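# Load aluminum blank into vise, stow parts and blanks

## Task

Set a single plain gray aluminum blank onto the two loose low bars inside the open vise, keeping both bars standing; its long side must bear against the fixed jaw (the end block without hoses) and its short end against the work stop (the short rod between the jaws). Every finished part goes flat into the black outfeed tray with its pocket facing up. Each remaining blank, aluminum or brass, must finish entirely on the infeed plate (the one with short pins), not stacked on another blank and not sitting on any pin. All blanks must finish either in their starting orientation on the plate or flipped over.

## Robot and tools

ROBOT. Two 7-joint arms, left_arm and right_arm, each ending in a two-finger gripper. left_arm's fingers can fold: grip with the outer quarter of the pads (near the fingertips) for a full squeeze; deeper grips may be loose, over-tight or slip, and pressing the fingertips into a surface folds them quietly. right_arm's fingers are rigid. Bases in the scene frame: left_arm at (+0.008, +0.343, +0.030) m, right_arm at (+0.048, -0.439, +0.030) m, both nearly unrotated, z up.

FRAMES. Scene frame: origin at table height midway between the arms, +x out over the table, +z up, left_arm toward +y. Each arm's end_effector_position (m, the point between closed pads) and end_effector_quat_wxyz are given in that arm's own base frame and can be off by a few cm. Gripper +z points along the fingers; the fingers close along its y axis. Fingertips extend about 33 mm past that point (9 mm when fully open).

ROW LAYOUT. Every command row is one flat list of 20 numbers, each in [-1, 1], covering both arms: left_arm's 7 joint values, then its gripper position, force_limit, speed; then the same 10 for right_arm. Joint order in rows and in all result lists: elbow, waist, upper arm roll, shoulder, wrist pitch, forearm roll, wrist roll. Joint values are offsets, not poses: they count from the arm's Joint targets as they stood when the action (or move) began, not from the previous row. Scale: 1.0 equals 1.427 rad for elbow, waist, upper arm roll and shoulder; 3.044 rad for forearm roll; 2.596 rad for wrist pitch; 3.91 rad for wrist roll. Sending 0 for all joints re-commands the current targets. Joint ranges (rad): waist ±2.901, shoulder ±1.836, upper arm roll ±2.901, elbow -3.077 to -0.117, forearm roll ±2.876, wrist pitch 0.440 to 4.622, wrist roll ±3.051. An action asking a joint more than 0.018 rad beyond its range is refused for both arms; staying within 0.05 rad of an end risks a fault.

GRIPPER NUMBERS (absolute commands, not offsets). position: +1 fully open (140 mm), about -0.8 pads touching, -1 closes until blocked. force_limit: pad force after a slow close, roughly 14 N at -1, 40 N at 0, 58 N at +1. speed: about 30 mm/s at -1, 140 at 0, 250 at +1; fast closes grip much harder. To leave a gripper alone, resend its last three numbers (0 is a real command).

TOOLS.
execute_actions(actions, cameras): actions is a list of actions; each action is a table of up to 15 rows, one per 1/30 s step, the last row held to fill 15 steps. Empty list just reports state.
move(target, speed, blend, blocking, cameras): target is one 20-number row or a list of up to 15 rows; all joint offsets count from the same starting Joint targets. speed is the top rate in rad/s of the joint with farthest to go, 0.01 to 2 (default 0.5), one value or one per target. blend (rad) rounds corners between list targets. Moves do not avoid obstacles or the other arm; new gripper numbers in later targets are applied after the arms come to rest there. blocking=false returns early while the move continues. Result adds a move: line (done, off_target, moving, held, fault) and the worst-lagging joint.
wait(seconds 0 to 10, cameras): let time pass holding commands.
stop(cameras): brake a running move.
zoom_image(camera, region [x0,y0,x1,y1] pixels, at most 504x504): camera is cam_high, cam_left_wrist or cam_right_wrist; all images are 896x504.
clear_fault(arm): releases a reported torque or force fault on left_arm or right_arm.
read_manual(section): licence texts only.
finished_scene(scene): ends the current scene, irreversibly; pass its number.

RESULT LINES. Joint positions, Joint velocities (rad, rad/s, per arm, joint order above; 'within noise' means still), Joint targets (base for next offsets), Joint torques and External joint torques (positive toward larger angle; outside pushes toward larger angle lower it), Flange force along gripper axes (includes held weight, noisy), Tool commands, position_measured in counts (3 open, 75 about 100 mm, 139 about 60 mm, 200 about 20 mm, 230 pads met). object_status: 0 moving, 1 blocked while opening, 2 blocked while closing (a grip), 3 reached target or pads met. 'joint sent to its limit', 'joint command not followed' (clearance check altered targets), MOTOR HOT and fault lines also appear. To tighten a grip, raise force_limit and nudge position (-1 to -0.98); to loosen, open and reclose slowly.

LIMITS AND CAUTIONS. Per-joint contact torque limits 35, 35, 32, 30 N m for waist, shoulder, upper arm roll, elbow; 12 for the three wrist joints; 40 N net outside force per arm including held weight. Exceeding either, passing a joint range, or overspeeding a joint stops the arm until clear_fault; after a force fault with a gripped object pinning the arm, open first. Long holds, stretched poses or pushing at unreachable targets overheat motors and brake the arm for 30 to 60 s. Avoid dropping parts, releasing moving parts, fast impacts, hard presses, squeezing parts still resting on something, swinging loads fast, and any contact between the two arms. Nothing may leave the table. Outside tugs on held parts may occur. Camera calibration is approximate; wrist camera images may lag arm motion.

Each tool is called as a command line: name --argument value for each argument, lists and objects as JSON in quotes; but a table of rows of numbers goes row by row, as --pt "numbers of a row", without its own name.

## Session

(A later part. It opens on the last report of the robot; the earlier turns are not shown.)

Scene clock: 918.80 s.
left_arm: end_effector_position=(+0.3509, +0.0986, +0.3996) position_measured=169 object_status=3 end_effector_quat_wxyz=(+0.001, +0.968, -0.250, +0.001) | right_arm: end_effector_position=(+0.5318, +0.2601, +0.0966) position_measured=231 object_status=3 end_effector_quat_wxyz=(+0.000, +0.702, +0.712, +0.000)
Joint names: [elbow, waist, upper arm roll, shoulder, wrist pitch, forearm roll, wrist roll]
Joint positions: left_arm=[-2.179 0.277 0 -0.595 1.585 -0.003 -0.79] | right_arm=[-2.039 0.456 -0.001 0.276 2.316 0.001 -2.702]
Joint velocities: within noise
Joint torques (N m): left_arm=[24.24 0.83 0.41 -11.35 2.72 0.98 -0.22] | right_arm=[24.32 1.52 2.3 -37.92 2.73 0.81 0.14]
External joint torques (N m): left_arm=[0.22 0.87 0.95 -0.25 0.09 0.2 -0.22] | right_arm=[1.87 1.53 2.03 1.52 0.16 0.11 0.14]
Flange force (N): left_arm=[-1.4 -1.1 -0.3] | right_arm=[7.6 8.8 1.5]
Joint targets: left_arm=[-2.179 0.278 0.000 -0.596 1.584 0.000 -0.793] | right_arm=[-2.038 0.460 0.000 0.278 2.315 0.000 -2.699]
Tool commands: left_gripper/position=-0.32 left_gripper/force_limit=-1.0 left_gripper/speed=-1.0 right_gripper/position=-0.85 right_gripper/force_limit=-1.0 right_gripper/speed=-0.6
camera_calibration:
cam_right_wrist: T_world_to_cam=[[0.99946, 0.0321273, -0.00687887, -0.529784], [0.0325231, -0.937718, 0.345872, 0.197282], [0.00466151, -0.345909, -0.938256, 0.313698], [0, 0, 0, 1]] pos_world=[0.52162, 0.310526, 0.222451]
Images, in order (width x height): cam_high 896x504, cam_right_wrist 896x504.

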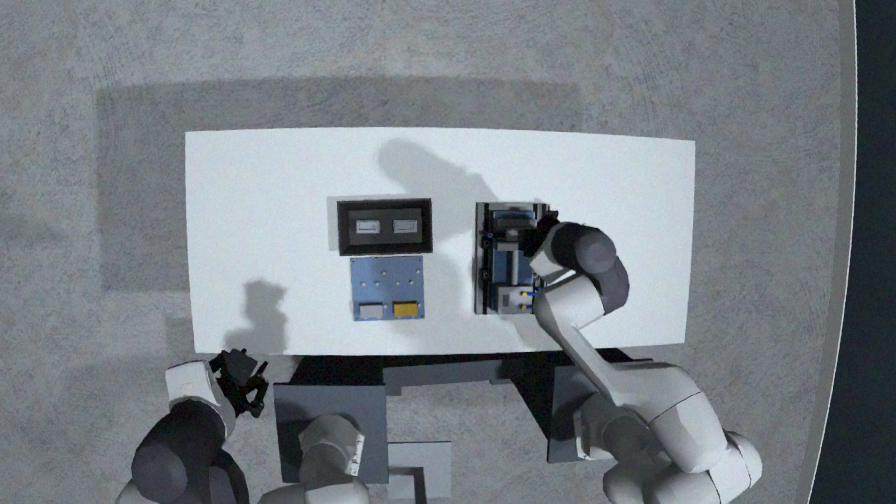

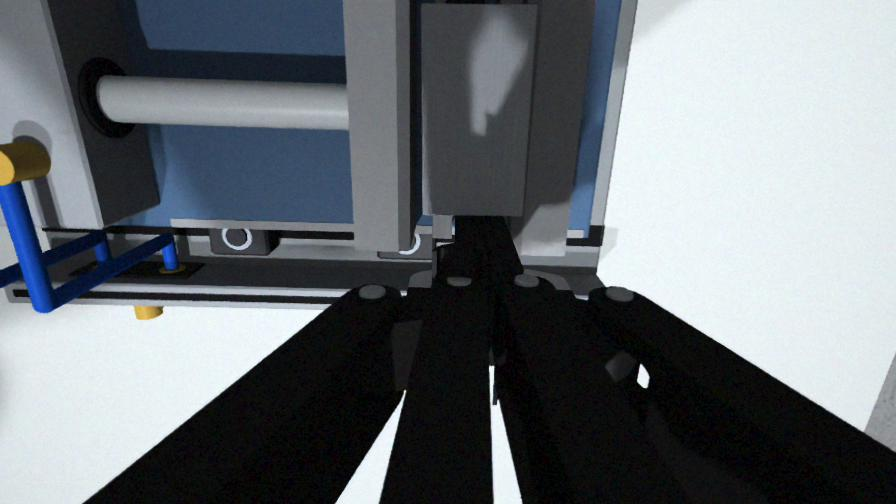

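move --pt "0 0 0 0 0 0 0 -0.32 -1.0 -1.0 -0.021187 -0.020508 0 -0.015061 0.003753 0 -0.007229 -0.85 -1.0 -0.6" --pt "0 0 0 0 0 0 0 -0.32 -1.0 -1.0 -0.009223 -0.030378 0 -0.062672 -0.028995 0 -0.010831 -0.85 -1.0 -0.6" --pt "0 0 0 0 0 0 0 -0.32 -1.0 -1.0 0.073262 0.039027 0 -0.004927 -0.042595 0 0.014499 -0.2 -1.0 -0.6" --speed '[0.1, 0.2, 0.25]' --blend '[0.008, 0.01, 0]' --cameras '["cam_right_wrist"]'

Scene clock: 978.13 s.
left_arm: end_effector_position=(+0.3509, +0.0986, +0.3996) position_measured=169 object_status=3 end_effector_quat_wxyz=(+0.001, +0.968, -0.250, +0.001) | right_arm: end_effector_position=(+0.5320, +0.3015, +0.1368) position_measured=154 object_status=0 end_effector_quat_wxyz=(+0.000, +0.700, +0.714, +0.002)
Joint names: [elbow, waist, upper arm roll, shoulder, wrist pitch, forearm roll, wrist roll]
Joint positions: left_arm=[-2.179 0.277 0 -0.595 1.585 -0.003 -0.79] | right_arm=[-1.934 0.515 0.001 0.269 2.209 0.001 -2.646]
Joint velocities: within noise
Joint torques (N m): left_arm=[24.21 0.9 0.44 -11.34 2.71 0.98 -0.16] | right_arm=[25.07 -0.3 1.04 -39.16 2.3 0.76 0.09]
External joint torques (N m): left_arm=[0.15 0.93 0.99 -0.15 0.09 0.2 -0.16] | right_arm=[1.7 -0.32 0.73 0.99 -0.27 0 0.09]
Flange force (N): left_arm=[-1.4 -1.3 -0.2] | right_arm=[5.0 8.8 -0.9]
Joint targets: left_arm=[-2.179 0.278 0.000 -0.596 1.584 0.000 -0.793] | right_arm=[-1.933 0.515 0.000 0.271 2.204 0.000 -2.642]
move: done; blend cut to 0 rad at target 1
camera_calibration:
cam_right_wrist: T_world_to_cam=[[0.999346, 0.0359578, -0.00379778, -0.532529], [0.0350714, -0.938406, 0.343751, 0.221339], [0.00879666, -0.343659, -0.939053, 0.362937], [0, 0, 0, 1]] pos_world=[0.521225, 0.351581, 0.26271]
Images, in order (width x height): cam_right_wrist 896x504.

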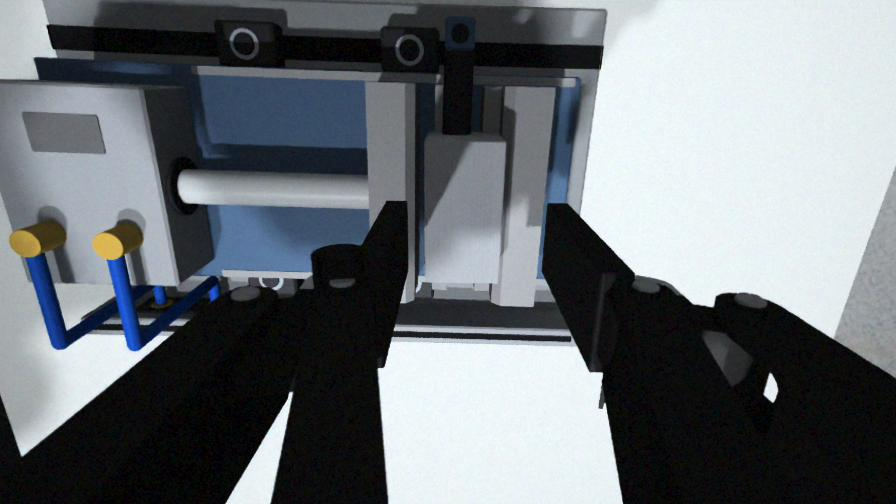

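zoom_image --camera "cam_right_wrist" --region '[410, 60, 560, 310]'

zoom_image --camera "cam_right_wrist" --region '[480, 110, 540, 170]'

zoom_image --camera "cam_right_wrist" --region '[480, 250, 540, 310]'

Scaled by 2.016 from the camera's 896x504 image, which has a finer 1280x720 frame.

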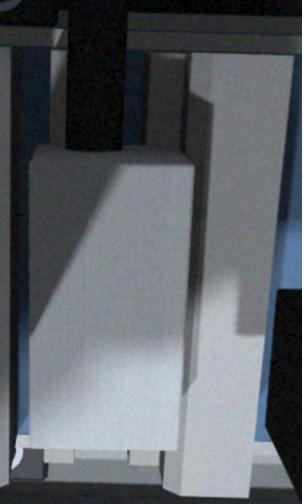

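Scaled by 8.400 from the camera's 896x504 image, which has a finer 1280x720 frame.

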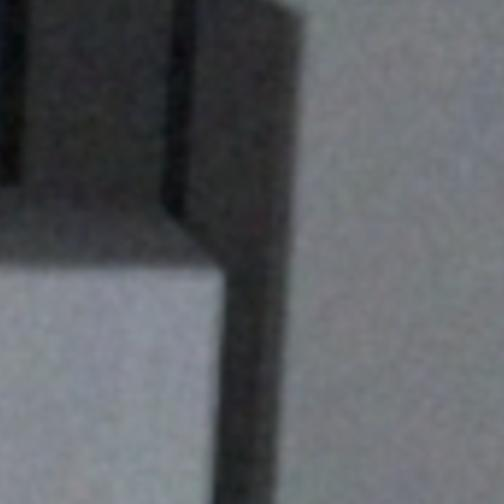

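Scaled by 8.400 from the camera's 896x504 image, which has a finer 1280x720 frame.

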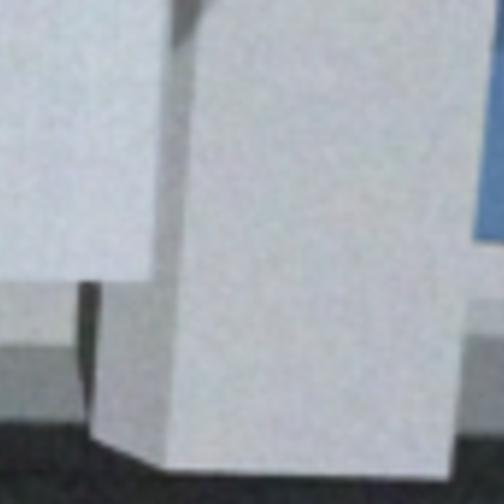

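zoom_image --camera "cam_right_wrist" --region '[410, 110, 470, 170]'

zoom_image --camera "cam_right_wrist" --region '[410, 240, 470, 300]'

zoom_image --camera "cam_right_wrist" --region '[480, 180, 540, 240]'

Scaled by 8.400 from the camera's 896x504 image, which has a finer 1280x720 frame.

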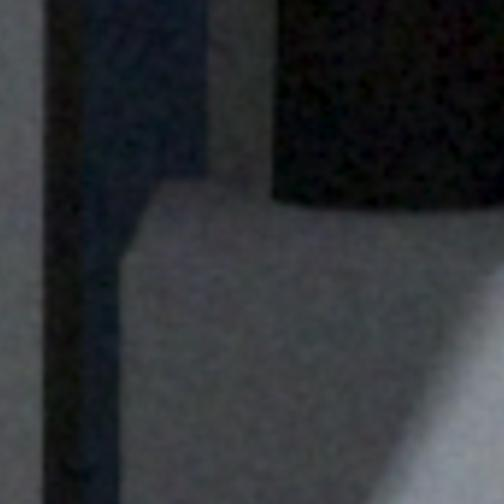

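Scaled by 8.400 from the camera's 896x504 image, which has a finer 1280x720 frame.

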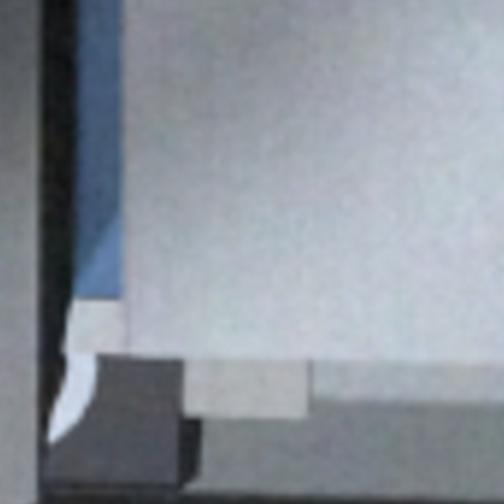

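Scaled by 8.400 from the camera's 896x504 image, which has a finer 1280x720 frame.

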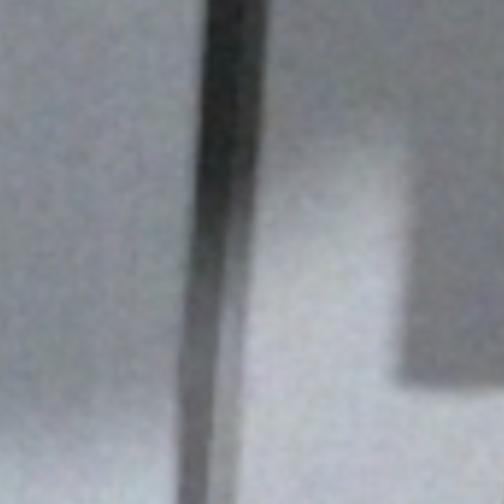

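move --target '[0,0,0,0,0,0,0,-0.32,-1.0,-1.0,-0.005987,-0.002867,0,0.039375,0.024935,0,-0.001053,-0.2,-1.0,-0.6]' --speed 0.06 --cameras '[]'

execute_actions --actions '[[[0,0,0,0,0,0,0,-0.32,-1.0,-1.0,0.00126,-0.00028,0,0.00083,-0.00023,0,-0.0001,-0.2,-1.0,-0.6],[0,0,0,0,0,0,0,-0.32,-1.0,-1.0,0.00252,-0.00056,0,0.00166,-0.00047,0,-0.0002,-0.2,-1.0,-0.6]],[[0,0,0,0,0,0,0,-0.32,-1.0,-1.0,0.00126,-0.00028,0,0.00083,-0.00023,0,-0.0001,-0.2,-1.0,-0.6],[0,0,0,0,0,0,0,-0.32,-1.0,-1.0,0.00252,-0.00056,0,0.00166,-0.00047,0,-0.0002,-0.2,-1.0,-0.6]],[[0,0,0,0,0,0,0,-0.32,-1.0,-1.0,0.00126,-0.00028,0,0.00083,-0.00023,0,-0.0001,-0.2,-1.0,-0.6],[0,0,0,0,0,0,0,-0.32,-1.0,-1.0,0.00252,-0.00056,0,0.00166,-0.00047,0,-0.0002,-0.2,-1.0,-0.6]]]' --cameras '["cam_right_wrist"]'

Scene clock: 1070.77 s.
left_arm: end_effector_position=(+0.3509, +0.0986, +0.3996) position_measured=169 object_status=3 end_effector_quat_wxyz=(+0.001, +0.968, -0.250, +0.001) | right_arm: end_effector_position=(+0.5350, +0.3018, +0.1045) position_measured=154 object_status=3 end_effector_quat_wxyz=(-0.001, +0.701, +0.713, -0.001)
Joint names: [elbow, waist, upper arm roll, shoulder, wrist pitch, forearm roll, wrist roll]
Joint positions: left_arm=[-2.179 0.277 0 -0.595 1.585 -0.003 -0.79] | right_arm=[-1.94 0.513 0.001 0.326 2.264 0.001 -2.645]
Joint velocities: left_arm=[within noise] | right_arm=[-0.001 0 0 -0.001 0.003 0 0]
Joint torques (N m): left_arm=[24.25 0.86 0.42 -11.3 2.72 0.97 -0.18] | right_arm=[24.11 -0.76 1.15 -40.65 2.68 0.73 -0.13]
External joint torques (N m): left_arm=[0.31 0.86 0.93 -0.27 0.11 0.19 -0.18] | right_arm=[1.17 -0.64 0.91 0.88 0.11 0 -0.13]
Flange force (N): left_arm=[-1.2 -1.2 -0.5] | right_arm=[2.9 6.5 0.6]
Joint targets: left_arm=[-2.179 0.278 0.000 -0.596 1.584 0.000 -0.793] | right_arm=[-1.942 0.511 0.000 0.327 2.269 0.000 -2.646]
move: done
No camera images: "cameras" was empty.

Scene clock: 1072.47 s.
left_arm: end_effector_position=(+0.3508, +0.0986, +0.3996) position_measured=169 object_status=3 end_effector_quat_wxyz=(+0.001, +0.968, -0.250, +0.001) | right_arm: end_effector_position=(+0.5373, +0.3017, +0.1037) position_measured=154 object_status=3 end_effector_quat_wxyz=(-0.001, +0.702, +0.712, -0.001)
Joint names: [elbow, waist, upper arm roll, shoulder, wrist pitch, forearm roll, wrist roll]
Joint positions: left_arm=[-2.179 0.277 0 -0.595 1.585 -0.003 -0.79] | right_arm=[-1.934 0.511 0.001 0.332 2.264 0.001 -2.645]
Joint velocities: within noise
Joint torques (N m): left_arm=[24.29 0.87 0.44 -11.34 2.72 0.98 -0.21] | right_arm=[25.31 -1.03 0.39 -40.1 3.09 0.5 -0.22]
External joint torques (N m): left_arm=[0.25 0.86 0.93 -0.16 0.1 0.19 -0.21] | right_arm=[2.33 -1.07 0 1.7 0.51 -0.23 -0.22]
External joint torques at the end of the 1st action: left_arm=[0.16 0.91 1.02 -0.16 0.08 0.2 -0.2] | right_arm=[1.68 -0.71 0.74 1.28 0.09 0 -0.15]
External joint torques at the end of the 2nd action: left_arm=[0.27 0.85 0.97 -0.15 0.12 0.21 -0.23] | right_arm=[1.95 -0.83 0.65 1.43 -0.04 0.02 -0.19]
Flange force (N): left_arm=[-1.1 -1.3 -0.4] | right_arm=[5.1 12.7 1.9]
Flange force at the end of the 1st action (N): left_arm=[-1.4 -1.3 -0.2] | right_arm=[4.3 9.4 0.8]
Flange force at the end of the 2nd action (N): left_arm=[-1.1 -1.4 -0.5] | right_arm=[4.9 11.0 0.6]
Joint targets: left_arm=[-2.179 0.278 0.000 -0.596 1.584 0.000 -0.793] | right_arm=[-1.931 0.509 0.000 0.334 2.265 0.000 -2.649]
Step readings (joint positions of left_arm | right_arm; steps 1 to 15: 1st action; 16 to 30: 2nd action; 31 to 45: 3rd action):
0: [-2.179 0.277 0.000 -0.595 1.585 -0.003 -0.790] | [-1.940 0.513 0.001 0.326 2.264 0.001 -2.645]
1: [-2.179 0.277 0.000 -0.595 1.585 -0.003 -0.790] | [-1.940 0.513 0.001 0.326 2.264 0.001 -2.645]
2: [-2.179 0.277 0.000 -0.595 1.585 -0.003 -0.790] | [-1.940 0.513 0.001 0.326 2.264 0.001 -2.645]
4: [-2.179 0.277 0.000 -0.595 1.585 -0.003 -0.790] | [-1.940 0.512 0.001 0.327 2.264 0.001 -2.645]
8: [-2.179 0.277 0.000 -0.595 1.585 -0.003 -0.790] | [-1.940 0.512 0.001 0.328 2.264 0.001 -2.645]
15: [-2.179 0.277 0.000 -0.595 1.585 -0.003 -0.790] | [-1.940 0.512 0.001 0.328 2.264 0.001 -2.645]
16: [-2.179 0.277 0.000 -0.595 1.585 -0.003 -0.790] | [-1.940 0.512 0.001 0.328 2.264 0.001 -2.645]
17: [-2.179 0.277 0.000 -0.595 1.585 -0.003 -0.790] | [-1.939 0.512 0.001 0.328 2.264 0.001 -2.645]
19: [-2.179 0.277 0.000 -0.595 1.585 -0.003 -0.790] | [-1.937 0.511 0.001 0.329 2.264 0.001 -2.645]
23: [-2.179 0.277 0.000 -0.595 1.585 -0.003 -0.790] | [-1.936 0.511 0.001 0.330 2.264 0.001 -2.645]
30: [-2.179 0.277 0.000 -0.595 1.585 -0.003 -0.790] | [-1.936 0.511 0.001 0.330 2.264 0.001 -2.645]
31: [-2.179 0.277 0.000 -0.595 1.585 -0.003 -0.790] | [-1.936 0.511 0.001 0.330 2.264 0.001 -2.645]
32: [-2.179 0.277 0.000 -0.595 1.585 -0.003 -0.790] | [-1.935 0.511 0.001 0.331 2.264 0.001 -2.645]
34: [-2.179 0.277 0.000 -0.595 1.585 -0.003 -0.790] | [-1.934 0.511 0.001 0.332 2.264 0.001 -2.645]
38: [-2.179 0.277 0.000 -0.595 1.585 -0.003 -0.790] | [-1.934 0.511 0.001 0.332 2.264 0.001 -2.645]
45: [-2.179 0.277 0.000 -0.595 1.585 -0.003 -0.790] | [-1.934 0.511 0.001 0.332 2.264 0.001 -2.645]
camera_calibration:
cam_right_wrist: T_world_to_cam=[[0.999452, 0.0317083, -0.00946839, -0.536174], [0.0330244, -0.937467, 0.346505, 0.233278], [0.00211079, -0.346628, -0.938, 0.336237], [0, 0, 0, 1]] pos_world=[0.527467, 0.352241, 0.229482]
Images, in order (width x height): cam_right_wrist 896x504.

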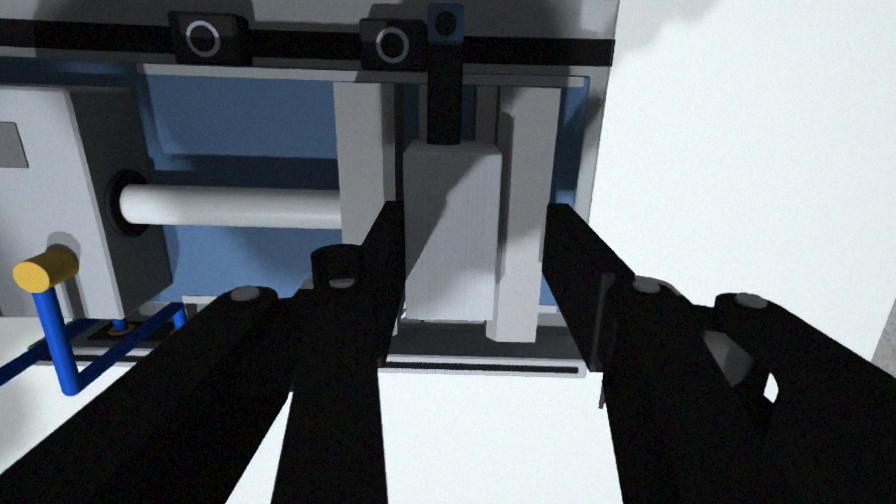

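execute_actions --actions '[[[0,0,0,0,0,0,0,-0.32,-1.0,-1.0,0.00126,-0.00028,0,0.00083,-0.00023,0,-0.0001,-0.2,-1.0,-0.6],[0,0,0,0,0,0,0,-0.32,-1.0,-1.0,0.00252,-0.00056,0,0.00166,-0.00047,0,-0.0002,-0.2,-1.0,-0.6]],[[0,0,0,0,0,0,0,-0.32,-1.0,-1.0,0.00126,-0.00028,0,0.00083,-0.00023,0,-0.0001,-0.2,-1.0,-0.6],[0,0,0,0,0,0,0,-0.32,-1.0,-1.0,0.00252,-0.00056,0,0.00166,-0.00047,0,-0.0002,-0.2,-1.0,-0.6]]]' --cameras '["cam_right_wrist"]'

Scene clock: 1077.03 s.
left_arm: end_effector_position=(+0.3508, +0.0986, +0.3996) position_measured=169 object_status=3 end_effector_quat_wxyz=(+0.001, +0.968, -0.250, +0.001) | right_arm: end_effector_position=(+0.5375, +0.3018, +0.1032) position_measured=154 object_status=3 end_effector_quat_wxyz=(-0.001, +0.702, +0.712, -0.003)
Joint names: [elbow, waist, upper arm roll, shoulder, wrist pitch, forearm roll, wrist roll]
Joint positions: left_arm=[-2.179 0.277 0 -0.595 1.585 -0.003 -0.79] | right_arm=[-1.927 0.511 0.001 0.336 2.258 0.001 -2.646]
Joint velocities: within noise
Joint torques (N m): left_arm=[24.25 0.87 0.44 -11.35 2.73 0.98 -0.19] | right_arm=[25.8 -2.09 -0.22 -40.01 3.57 0.39 -0.23]
External joint torques (N m): left_arm=[0.17 0.88 0.96 -0.16 0.1 0.19 -0.19] | right_arm=[2.99 -2.14 -0.61 1.64 1.03 -0.34 -0.23]
External joint torques at the end of the 1st action: left_arm=[0.26 0.84 0.88 -0.3 0.09 0.19 -0.19] | right_arm=[2.77 -1.68 -0.56 1.85 0.76 -0.37 -0.31]
Flange force (N): left_arm=[-1.3 -1.2 -0.2] | right_arm=[4.6 15.1 2.3]
Flange force at the end of the 1st action (N): left_arm=[-1.3 -1.0 -0.4] | right_arm=[5.0 14.9 2.2]
Joint targets: left_arm=[-2.179 0.278 0.000 -0.596 1.584 0.000 -0.793] | right_arm=[-1.924 0.507 0.000 0.339 2.263 0.000 -2.650]
Step readings (joint positions of left_arm | right_arm; steps 1 to 15: 1st action; 16 to 30: 2nd action):
0: [-2.179 0.277 0.000 -0.595 1.585 -0.003 -0.790] | [-1.933 0.511 0.001 0.332 2.264 0.001 -2.645]
1: [-2.179 0.277 0.000 -0.595 1.585 -0.003 -0.790] | [-1.933 0.511 0.001 0.332 2.264 0.001 -2.645]
2: [-2.179 0.277 0.000 -0.595 1.585 -0.003 -0.790] | [-1.933 0.511 0.001 0.333 2.263 0.001 -2.645]
4: [-2.179 0.277 0.000 -0.595 1.585 -0.003 -0.790] | [-1.932 0.511 0.001 0.333 2.262 0.001 -2.645]
8: [-2.179 0.277 0.000 -0.595 1.585 -0.003 -0.790] | [-1.931 0.511 0.001 0.334 2.261 0.001 -2.645]
15: [-2.179 0.277 0.000 -0.595 1.585 -0.003 -0.790] | [-1.931 0.511 0.001 0.334 2.261 0.001 -2.646]
16: [-2.179 0.277 0.000 -0.595 1.585 -0.003 -0.790] | [-1.930 0.511 0.001 0.334 2.261 0.001 -2.646]
17: [-2.179 0.277 0.000 -0.595 1.585 -0.003 -0.790] | [-1.930 0.511 0.001 0.335 2.260 0.001 -2.646]
19: [-2.179 0.277 0.000 -0.595 1.585 -0.003 -0.790] | [-1.929 0.511 0.001 0.335 2.259 0.001 -2.646]
23: [-2.179 0.277 0.000 -0.595 1.585 -0.003 -0.790] | [-1.928 0.511 0.001 0.336 2.258 0.001 -2.646]
30: [-2.179 0.277 0.000 -0.595 1.585 -0.003 -0.790] | [-1.927 0.511 0.001 0.336 2.258 0.001 -2.646]
camera_calibration:
cam_right_wrist: T_world_to_cam=[[0.999389, 0.0323352, -0.0132683, -0.536076], [0.0349322, -0.936724, 0.348323, 0.232086], [-0.00116564, -0.348574, -0.937281, 0.338108], [0, 0, 0, 1]] pos_world=[0.528036, 0.35259, 0.228948]
Images, in order (width x height): cam_right_wrist 896x504.

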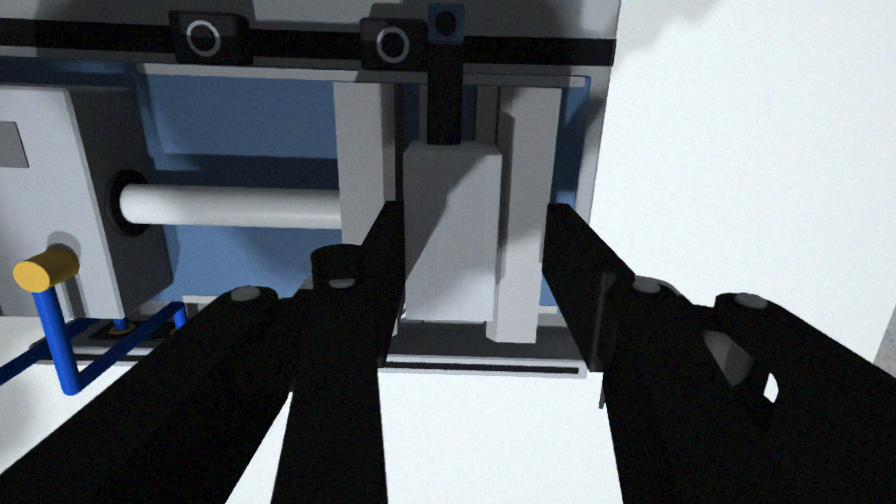

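move --pt "0 0 0 0 0 0 0 -0.32 -1.0 -1.0 -0.01764 0.00392 0 -0.01162 0.00329 0 0.0014 -0.2 -1.0 -0.6" --pt "0 0 0 0 0 0 0 -0.32 -1.0 -1.0 0.051402 0.003231 0 -0.105892 -0.086475 0 0.001283 -0.2 -1.0 -0.6" --speed '[0.05, 0.3]' --blend '[0.004, 0]' --cameras '["cam_right_wrist"]'

zoom_image --camera "cam_right_wrist" --region '[400, 80, 560, 320]'

Scene clock: 1087.23 s.
left_arm: end_effector_position=(+0.3508, +0.0986, +0.3996) position_measured=169 object_status=3 end_effector_quat_wxyz=(+0.001, +0.968, -0.250, +0.001) | right_arm: end_effector_position=(+0.5316, +0.2989, +0.2112) position_measured=154 object_status=3 end_effector_quat_wxyz=(+0.000, +0.701, +0.713, +0.003)
Joint names: [elbow, waist, upper arm roll, shoulder, wrist pitch, forearm roll, wrist roll]
Joint positions: left_arm=[-2.179 0.277 0 -0.595 1.585 -0.003 -0.79] | right_arm=[-1.851 0.511 0.001 0.187 2.044 0.001 -2.646]
Joint velocities: left_arm=[within noise] | right_arm=[0 0 0 -0.001 -0.003 -0.001 0]
Joint torques (N m): left_arm=[24.25 0.81 0.47 -11.38 2.73 0.98 -0.19] | right_arm=[25.93 -0.27 0.98 -37.69 2.26 0.85 -0.03]
External joint torques (N m): left_arm=[0.2 0.79 0.95 -0.23 0.1 0.18 -0.19] | right_arm=[1.31 -0.37 0.69 1.2 -0.35 -0.01 -0.03]
Flange force (N): left_arm=[-1.3 -1.1 -0.2] | right_arm=[4.5 8.3 -1.8]
Joint targets: left_arm=[-2.179 0.278 0.000 -0.596 1.584 0.000 -0.793] | right_arm=[-1.850 0.512 0.000 0.188 2.038 0.000 -2.645]
move: done; blend cut to 0 rad at target 1
camera_calibration:
cam_right_wrist: T_world_to_cam=[[0.999444, 0.0332521, -0.00230347, -0.531253], [0.0320249, -0.938798, 0.342977, 0.195212], [0.00924224, -0.34286, -0.939341, 0.431478], [0, 0, 0, 1]] pos_world=[0.520719, 0.348867, 0.337127]
Images, in order (width x height): cam_right_wrist 896x504.

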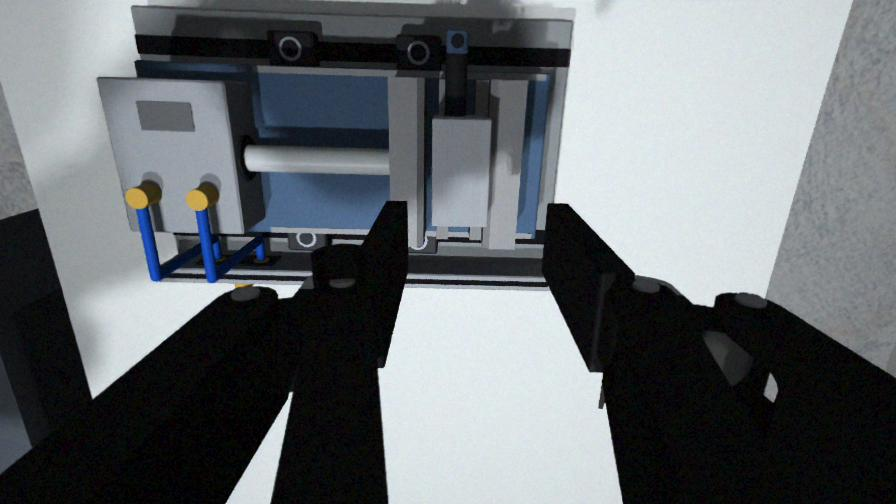

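Scaled by 2.100 from the camera's 896x504 image, which has a finer 1280x720 frame.

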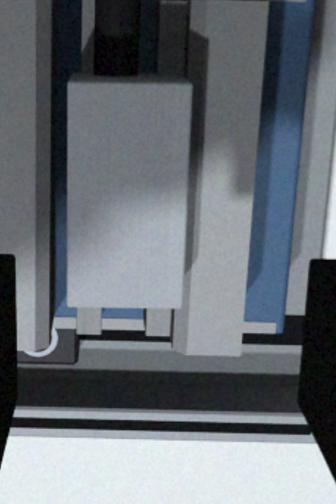

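zoom_image --camera "cam_right_wrist" --region '[425, 100, 505, 180]'

zoom_image --camera "cam_right_wrist" --region '[425, 175, 525, 255]'

Scaled by 6.300 from the camera's 896x504 image, which has a finer 1280x720 frame.

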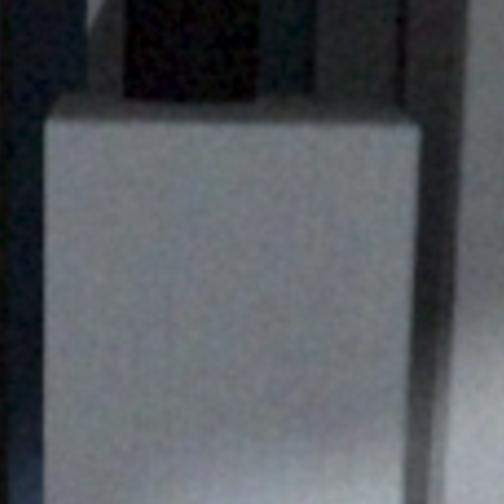

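Scaled by 5.040 from the camera's 896x504 image, which has a finer 1280x720 frame.

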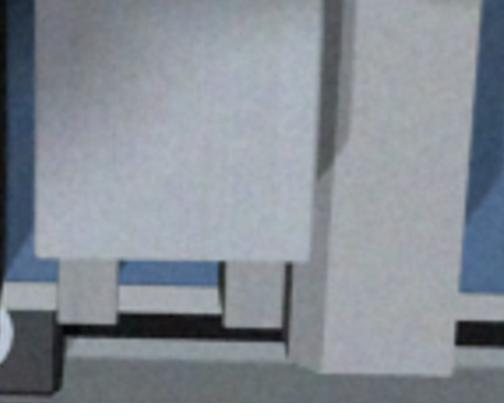

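move --target '[0,0,0,0,0,0,0,-0.32,-1.0,-1.0,-0.258468,-0.281397,0,-0.366371,-0.059313,0,0,-0.2,-1.0,-0.6]' --speed 0.45 --cameras '["cam_high", "cam_right_wrist"]'

zoom_image --camera "cam_high" --region '[325, 185, 445, 335]'

zoom_image --camera "cam_high" --region '[465, 190, 565, 330]'

Scene clock: 1108.67 s.
left_arm: end_effector_position=(+0.3508, +0.0986, +0.3996) position_measured=169 object_status=3 end_effector_quat_wxyz=(+0.001, +0.968, -0.250, +0.001) | right_arm: end_effector_position=(+0.4524, +0.0503, +0.3009) position_measured=154 object_status=3 end_effector_quat_wxyz=(+0.001, +0.829, +0.559, +0.003)
Joint names: [elbow, waist, upper arm roll, shoulder, wrist pitch, forearm roll, wrist roll]
Joint positions: left_arm=[-2.179 0.277 0 -0.595 1.585 -0.003 -0.79] | right_arm=[-2.217 0.112 -0.002 -0.333 1.89 0.001 -2.646]
Joint velocities: left_arm=[within noise] | right_arm=[0 0 0 0 -0.003 -0.001 -0.001]
Joint torques (N m): left_arm=[24.24 0.84 0.43 -11.36 2.72 0.98 -0.19] | right_arm=[26.05 -0.74 0.47 -20.91 2.31 0.94 -0.04]
External joint torques (N m): left_arm=[0.18 0.85 0.96 -0.22 0.09 0.2 -0.19] | right_arm=[1.17 -0.7 0.85 -0.01 -0.28 0.03 -0.04]
Flange force (N): left_arm=[-1.4 -1.1 -0.2] | right_arm=[2.0 2.7 -3.4]
Joint targets: left_arm=[-2.179 0.278 0.000 -0.596 1.584 0.000 -0.793] | right_arm=[-2.219 0.110 0.000 -0.335 1.884 0.000 -2.645]
move: done
camera_calibration:
cam_right_wrist: T_world_to_cam=[[0.932946, -0.360006, -0.00282972, -0.393646], [-0.337311, -0.876827, 0.342629, 0.097705], [-0.12583, -0.3187, -0.939466, 0.491196], [0, 0, 0, 1]] pos_world=[0.462014, 0.1005, 0.426872]
Images, in order (width x height): cam_high 896x504, cam_right_wrist 896x504.

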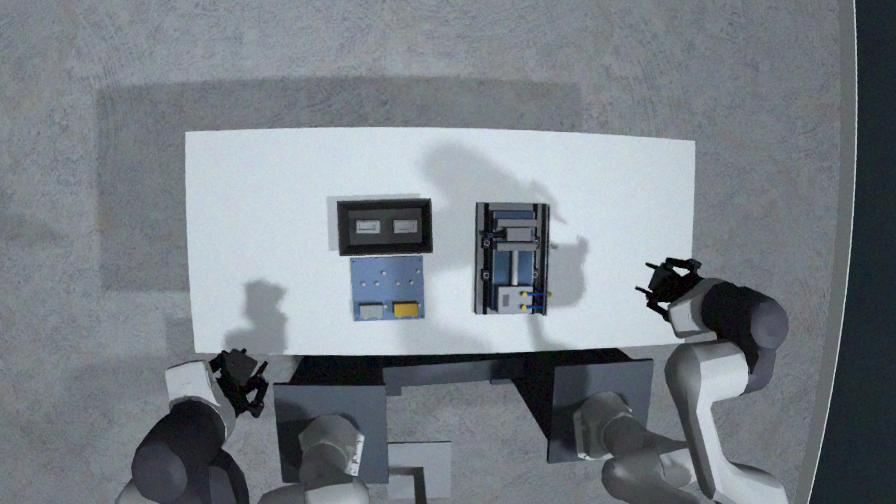

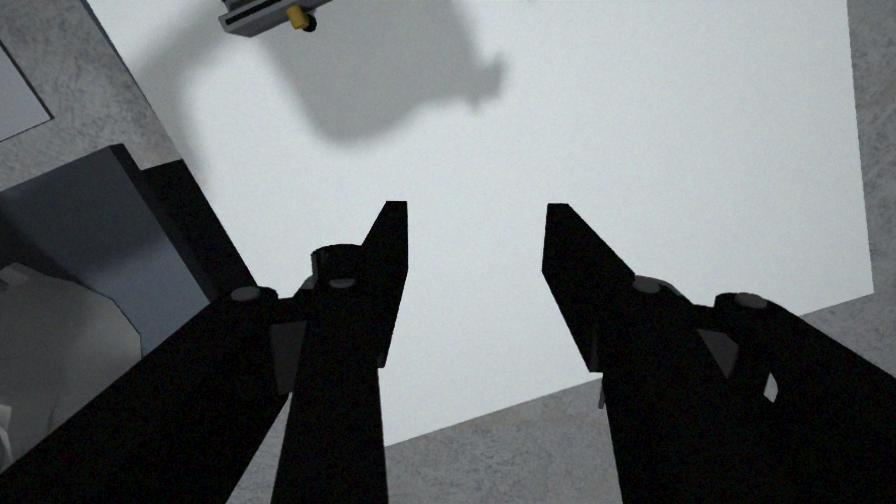

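Scaled by 3.360 from the camera's 896x504 image, which has a finer 1280x720 frame.

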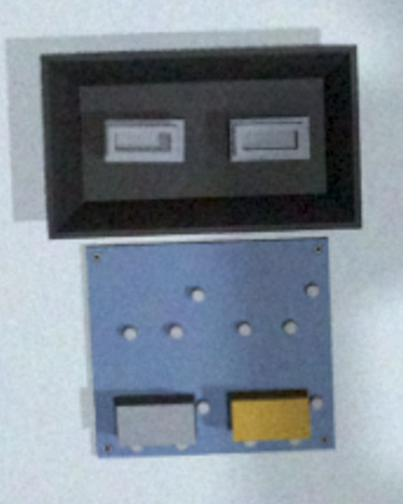

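Scaled by 3.600 from the camera's 896x504 image, which has a finer 1280x720 frame.

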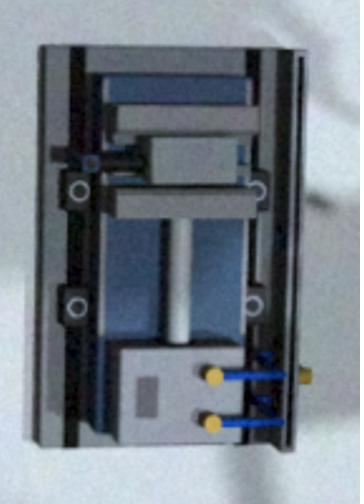

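zoom_image --camera "cam_high" --region '[345, 205, 425, 250]'

zoom_image --camera "cam_high" --region '[345, 290, 430, 325]'

Scaled by 6.300 from the camera's 896x504 image, which has a finer 1280x720 frame.

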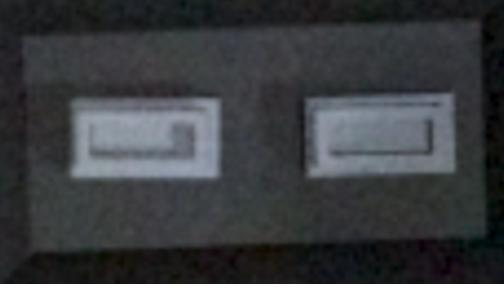

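Scaled by 5.929 from the camera's 896x504 image, which has a finer 1280x720 frame.

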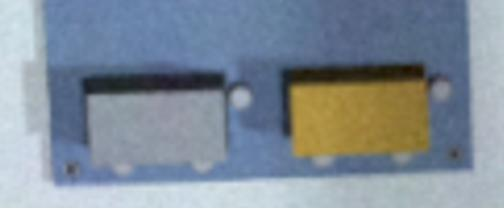

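execute_actions --actions '[]' --cameras '["cam_left_wrist"]'

Scene clock: 1142.47 s.
left_arm: end_effector_position=(+0.3508, +0.0986, +0.3996) position_measured=169 object_status=3 end_effector_quat_wxyz=(+0.001, +0.968, -0.250, +0.001) | right_arm: end_effector_position=(+0.4520, +0.0502, +0.3007) position_measured=154 object_status=3 end_effector_quat_wxyz=(+0.000, +0.830, +0.558, +0.002)
Joint names: [elbow, waist, upper arm roll, shoulder, wrist pitch, forearm roll, wrist roll]
Joint positions: left_arm=[-2.179 0.277 0 -0.595 1.585 -0.003 -0.79] | right_arm=[-2.217 0.112 -0.002 -0.334 1.889 0.001 -2.646]
Joint velocities: within noise
Joint torques (N m): left_arm=[24.29 0.85 0.44 -11.27 2.72 0.97 -0.19] | right_arm=[26.09 -0.75 0.46 -20.93 2.31 0.93 0]
External joint torques (N m): left_arm=[0.27 0.86 0.94 -0.18 0.1 0.18 -0.19] | right_arm=[1.16 -0.69 0.85 0.1 -0.27 0.02 0]
Flange force (N): left_arm=[-1.1 -1.3 -0.5] | right_arm=[2.2 2.9 -3.3]
Joint targets: left_arm=[-2.179 0.278 0.000 -0.596 1.584 0.000 -0.793] | right_arm=[-2.219 0.110 0.000 -0.335 1.884 0.000 -2.645]
Tool commands: left_gripper/position=-0.32 left_gripper/force_limit=-1.0 left_gripper/speed=-1.0 right_gripper/position=-0.2 right_gripper/force_limit=-1.0 right_gripper/speed=-0.6
camera_calibration:
cam_left_wrist: T_world_to_cam=[[-0.4839, -0.875119, 0.00283523, 0.261924], [-0.823581, 0.456492, 0.336645, 0.117487], [-0.295899, 0.160567, -0.941627, 0.607158], [0, 0, 0, 1]] pos_world=[0.403162, 0.078093, 0.531422]
Images, in order (width x height): cam_left_wrist 896x504.

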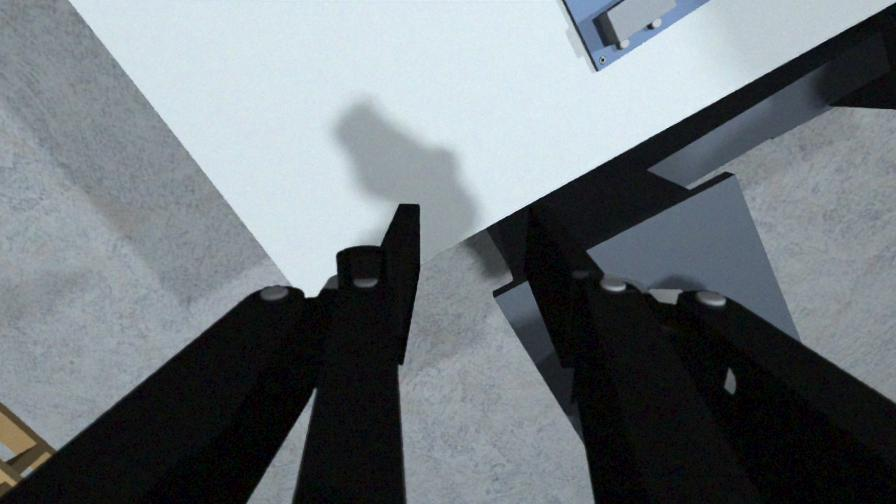

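move --target '[0.346971,-0.378544,0,0.515364,0.092180,0,-0.138107,-0.32,-1.0,-1.0,0,0,0,0,0,0,0,-0.2,-1.0,-0.6]' --speed 0.6 --cameras '["cam_left_wrist"]'

Scene clock: 1160.60 s.
left_arm: end_effector_position=(+0.5833, -0.1583, +0.2985) position_measured=169 object_status=3 end_effector_quat_wxyz=(+0.002, +0.968, -0.250, -0.003) | right_arm: end_effector_position=(+0.4518, +0.0502, +0.3006) position_measured=154 object_status=3 end_effector_quat_wxyz=(+0.000, +0.830, +0.558, +0.002)
Joint names: [elbow, waist, upper arm roll, shoulder, wrist pitch, forearm roll, wrist roll]
Joint positions: left_arm=[-1.686 -0.262 -0.002 0.14 1.82 -0.003 -1.328] | right_arm=[-2.218 0.112 -0.002 -0.334 1.888 0.001 -2.646]
Joint velocities: left_arm=[0.001 0 0.001 0 0 0.001 -0.007] | right_arm=[within noise]
Joint torques (N m): left_arm=[25.23 0.59 1.18 -37.28 2.97 0.96 -0.2] | right_arm=[26.21 -0.66 0.47 -20.87 2.35 0.89 0.04]
External joint torques (N m): left_arm=[0.49 0.54 1.01 0.03 0.35 0.14 -0.2] | right_arm=[1.29 -0.72 0.73 0.08 -0.24 -0.02 0.03]
Flange force (N): left_arm=[1.6 -1.3 -0.3] | right_arm=[2.3 3.3 -3.5]
Joint targets: left_arm=[-1.684 -0.262 0.000 0.139 1.823 0.000 -1.333] | right_arm=[-2.219 0.110 0.000 -0.335 1.884 0.000 -2.645]
move: done
camera_calibration:
cam_left_wrist: T_world_to_cam=[[-0.485225, -0.874374, 0.00523715, 0.150026], [-0.820556, 0.457412, 0.342728, 0.456836], [-0.302068, 0.162003, -0.93942, 0.62519], [0, 0, 0, 1]] pos_world=[0.636506, -0.179066, 0.429959]
Images, in order (width x height): cam_left_wrist 896x504.

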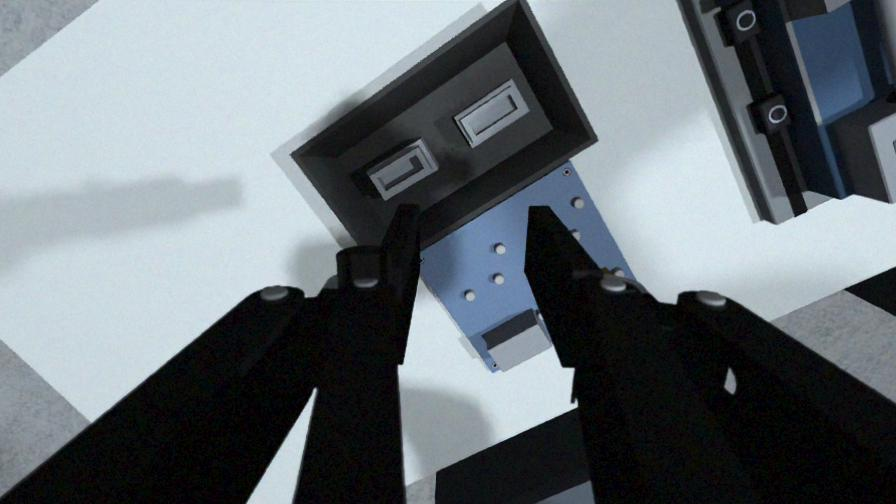

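zoom_image --camera "cam_left_wrist" --region '[340, 60, 560, 220]'

zoom_image --camera "cam_left_wrist" --region '[350, 125, 450, 205]'

zoom_image --camera "cam_left_wrist" --region '[440, 70, 540, 150]'

Scaled by 2.291 from the camera's 896x504 image, which has a finer 1280x720 frame.

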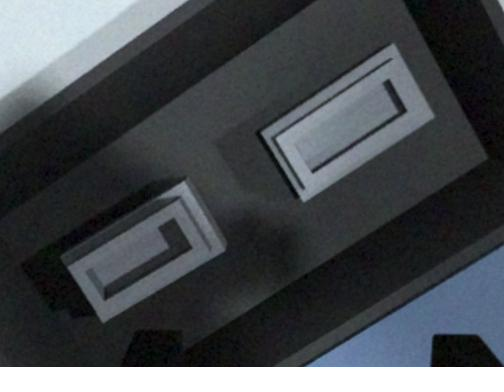

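Scaled by 5.040 from the camera's 896x504 image, which has a finer 1280x720 frame.

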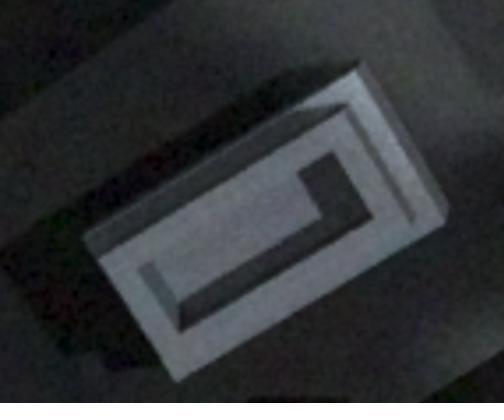

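Scaled by 5.040 from the camera's 896x504 image, which has a finer 1280x720 frame.

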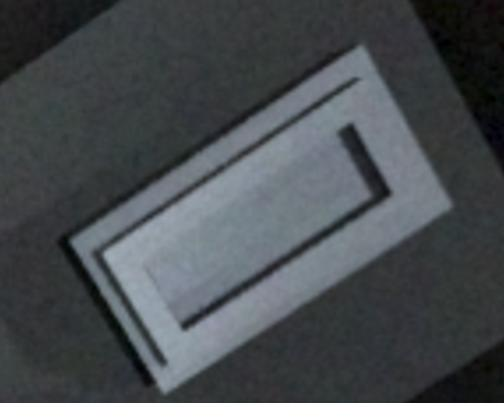

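move --target '[-0.064684,-0.183321,0,0.148419,0.117141,0,-0.196363,-0.32,-1.0,-1.0,0,0,0,0,0,0,0,-0.2,-1.0,-0.6]' --speed 0.6 --cameras '["cam_left_wrist"]'

zoom_image --camera "cam_left_wrist" --region '[0, 0, 400, 300]'

Scene clock: 1308.73 s.
left_arm: end_effector_position=(+0.5558, -0.3223, +0.1494) position_measured=169 object_status=3 end_effector_quat_wxyz=(+0.000, +1.000, +0.001, -0.002) | right_arm: end_effector_position=(+0.4518, +0.0502, +0.3005) position_measured=154 object_status=3 end_effector_quat_wxyz=(+0.000, +0.830, +0.558, +0.002)
Joint names: [elbow, waist, upper arm roll, shoulder, wrist pitch, forearm roll, wrist roll]
Joint positions: left_arm=[-1.777 -0.523 -0.002 0.351 2.124 -0.003 -2.096] | right_arm=[-2.218 0.112 -0.002 -0.334 1.888 0.001 -2.646]
Joint velocities: left_arm=[-0.001 -0.001 0 -0.001 0 -0.002 -0.004] | right_arm=[within noise]
Joint torques (N m): left_arm=[23.98 0.6 1.02 -42.96 2.91 0.94 -0.21] | right_arm=[26.22 -0.66 0.52 -20.87 2.37 0.91 0.01]
External joint torques (N m): left_arm=[0.05 0.65 0.73 0.21 0.31 0.16 -0.21] | right_arm=[1.27 -0.7 0.81 0.13 -0.23 0 0.01]
Flange force (N): left_arm=[0.7 -0.4 0.8] | right_arm=[2.4 3.3 -3.4]
Joint targets: left_arm=[-1.777 -0.523 0.000 0.351 2.127 0.000 -2.101] | right_arm=[-2.219 0.110 0.000 -0.335 1.884 0.000 -2.645]
move: done
camera_calibration:
cam_left_wrist: T_world_to_cam=[[0.00134415, -0.999998, 0.00163178, -0.316286], [-0.939294, -0.00070267, 0.343112, 0.478666], [-0.34311, -0.00199392, -0.939293, 0.473273], [0, 0, 0, 1]] pos_world=[0.612418, -0.315005, 0.280822]
Images, in order (width x height): cam_left_wrist 896x504.

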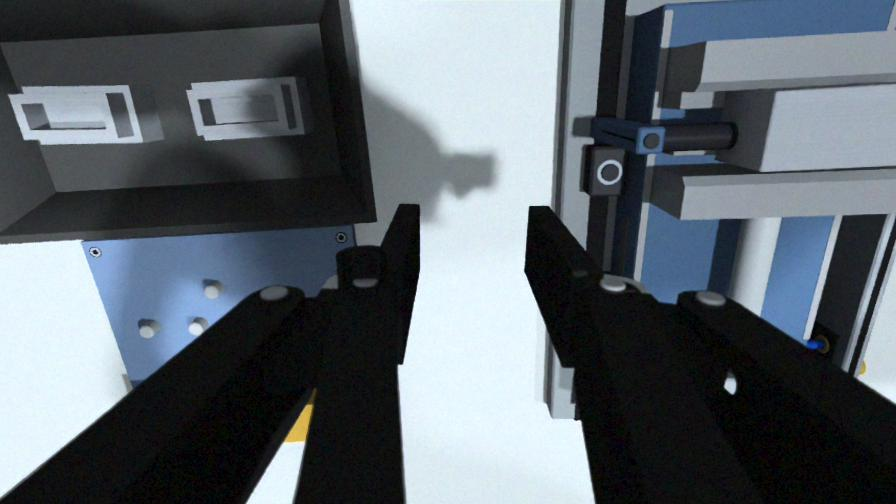

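Scaled by 1.260 from the camera's 896x504 image, which has a finer 1280x720 frame.

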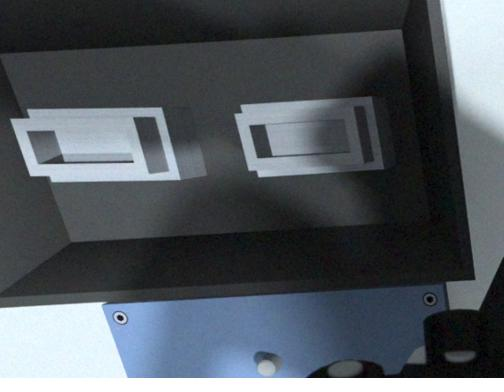

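zoom_image --camera "cam_left_wrist" --region '[0, 70, 180, 160]'

zoom_image --camera "cam_left_wrist" --region '[170, 60, 330, 150]'

Scaled by 2.800 from the camera's 896x504 image, which has a finer 1280x720 frame.

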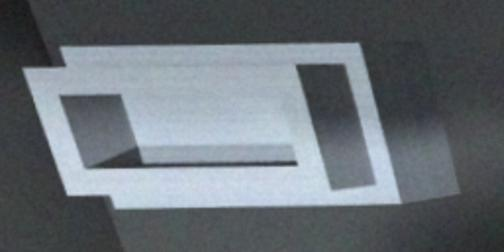

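Scaled by 3.150 from the camera's 896x504 image, which has a finer 1280x720 frame.

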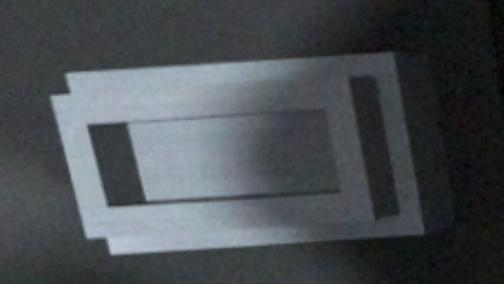

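move --target '[-0.2817, 0.5606, 0, -0.6629, -0.2088, 0, 0.3353, -0.32, -1.0, -1.0, 0, 0, 0, 0, 0, 0, 0, -0.2, -1.0, -0.6]' --speed 0.6 --cameras '["cam_high"]'

Scene clock: 1326.53 s.
left_arm: end_effector_position=(+0.3522, +0.0984, +0.4000) position_measured=169 object_status=3 end_effector_quat_wxyz=(+0.001, +0.969, -0.248, +0.002) | right_arm: end_effector_position=(+0.4517, +0.0502, +0.3005) position_measured=154 object_status=3 end_effector_quat_wxyz=(+0.000, +0.830, +0.558, +0.002)
Joint names: [elbow, waist, upper arm roll, shoulder, wrist pitch, forearm roll, wrist roll]
Joint positions: left_arm=[-2.178 0.275 0 -0.593 1.587 -0.003 -0.795] | right_arm=[-2.218 0.112 -0.002 -0.334 1.888 0.001 -2.646]
Joint velocities: left_arm=[0.001 0 0 -0.001 0.001 0 0.004] | right_arm=[within noise]
Joint torques (N m): left_arm=[24.03 0.96 0.42 -11.59 2.55 0.97 0.05] | right_arm=[26.36 -0.67 0.47 -20.88 2.38 0.93 0.02]
External joint torques (N m): left_arm=[-0.1 0.95 0.93 -0.3 -0.09 0.18 0.05] | right_arm=[1.38 -0.71 0.75 0.15 -0.22 0.02 0.02]
Flange force (N): left_arm=[-2.4 -0.7 0.2] | right_arm=[2.5 3.7 -3.6]
Joint targets: left_arm=[-2.179 0.276 0.000 -0.595 1.585 0.000 -0.790] | right_arm=[-2.219 0.110 0.000 -0.335 1.884 0.000 -2.645]
move: done
Images, in order (width x height): cam_high 896x504.

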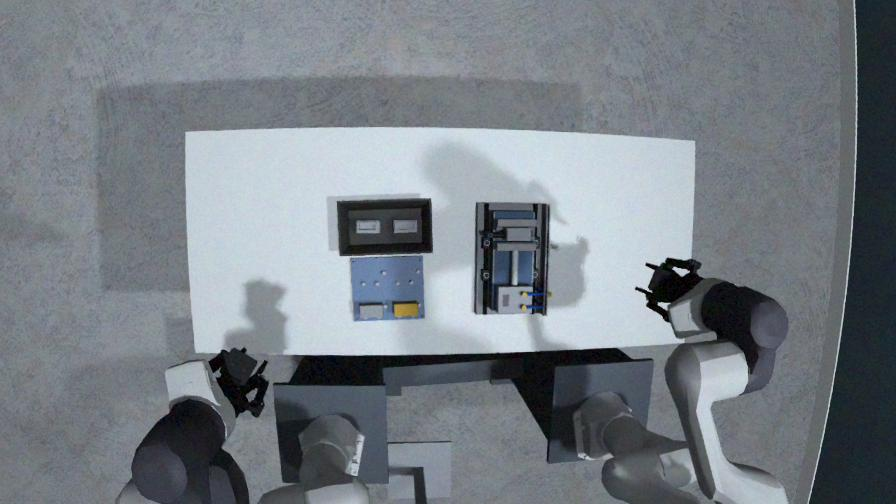

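zoom_image --camera "cam_high" --region '[460, 190, 570, 330]'

zoom_image --camera "cam_high" --region '[320, 190, 450, 330]'

Scaled by 3.600 from the camera's 896x504 image, which has a finer 1280x720 frame.

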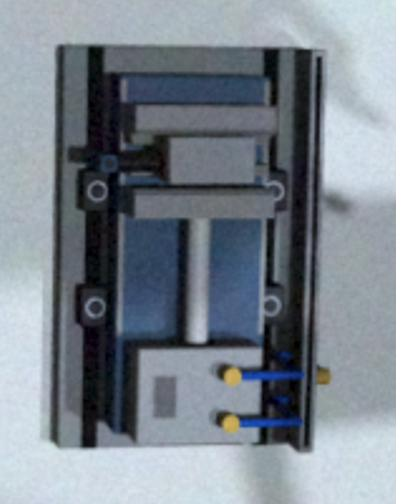

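Scaled by 3.600 from the camera's 896x504 image, which has a finer 1280x720 frame.

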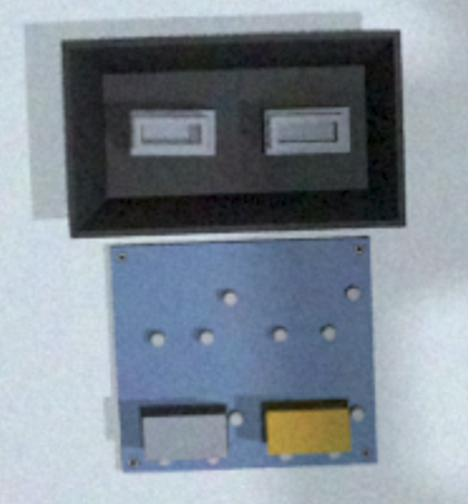

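zoom_image --camera "cam_high" --region '[475, 210, 545, 260]'

Scaled by 7.200 from the camera's 896x504 image, which has a finer 1280x720 frame.

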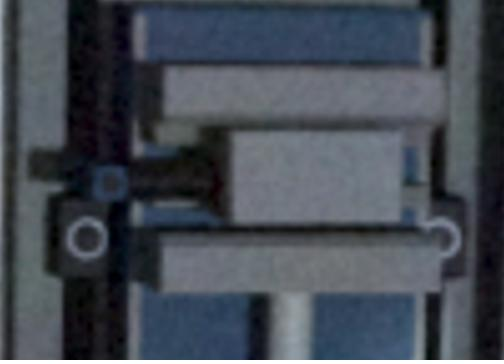

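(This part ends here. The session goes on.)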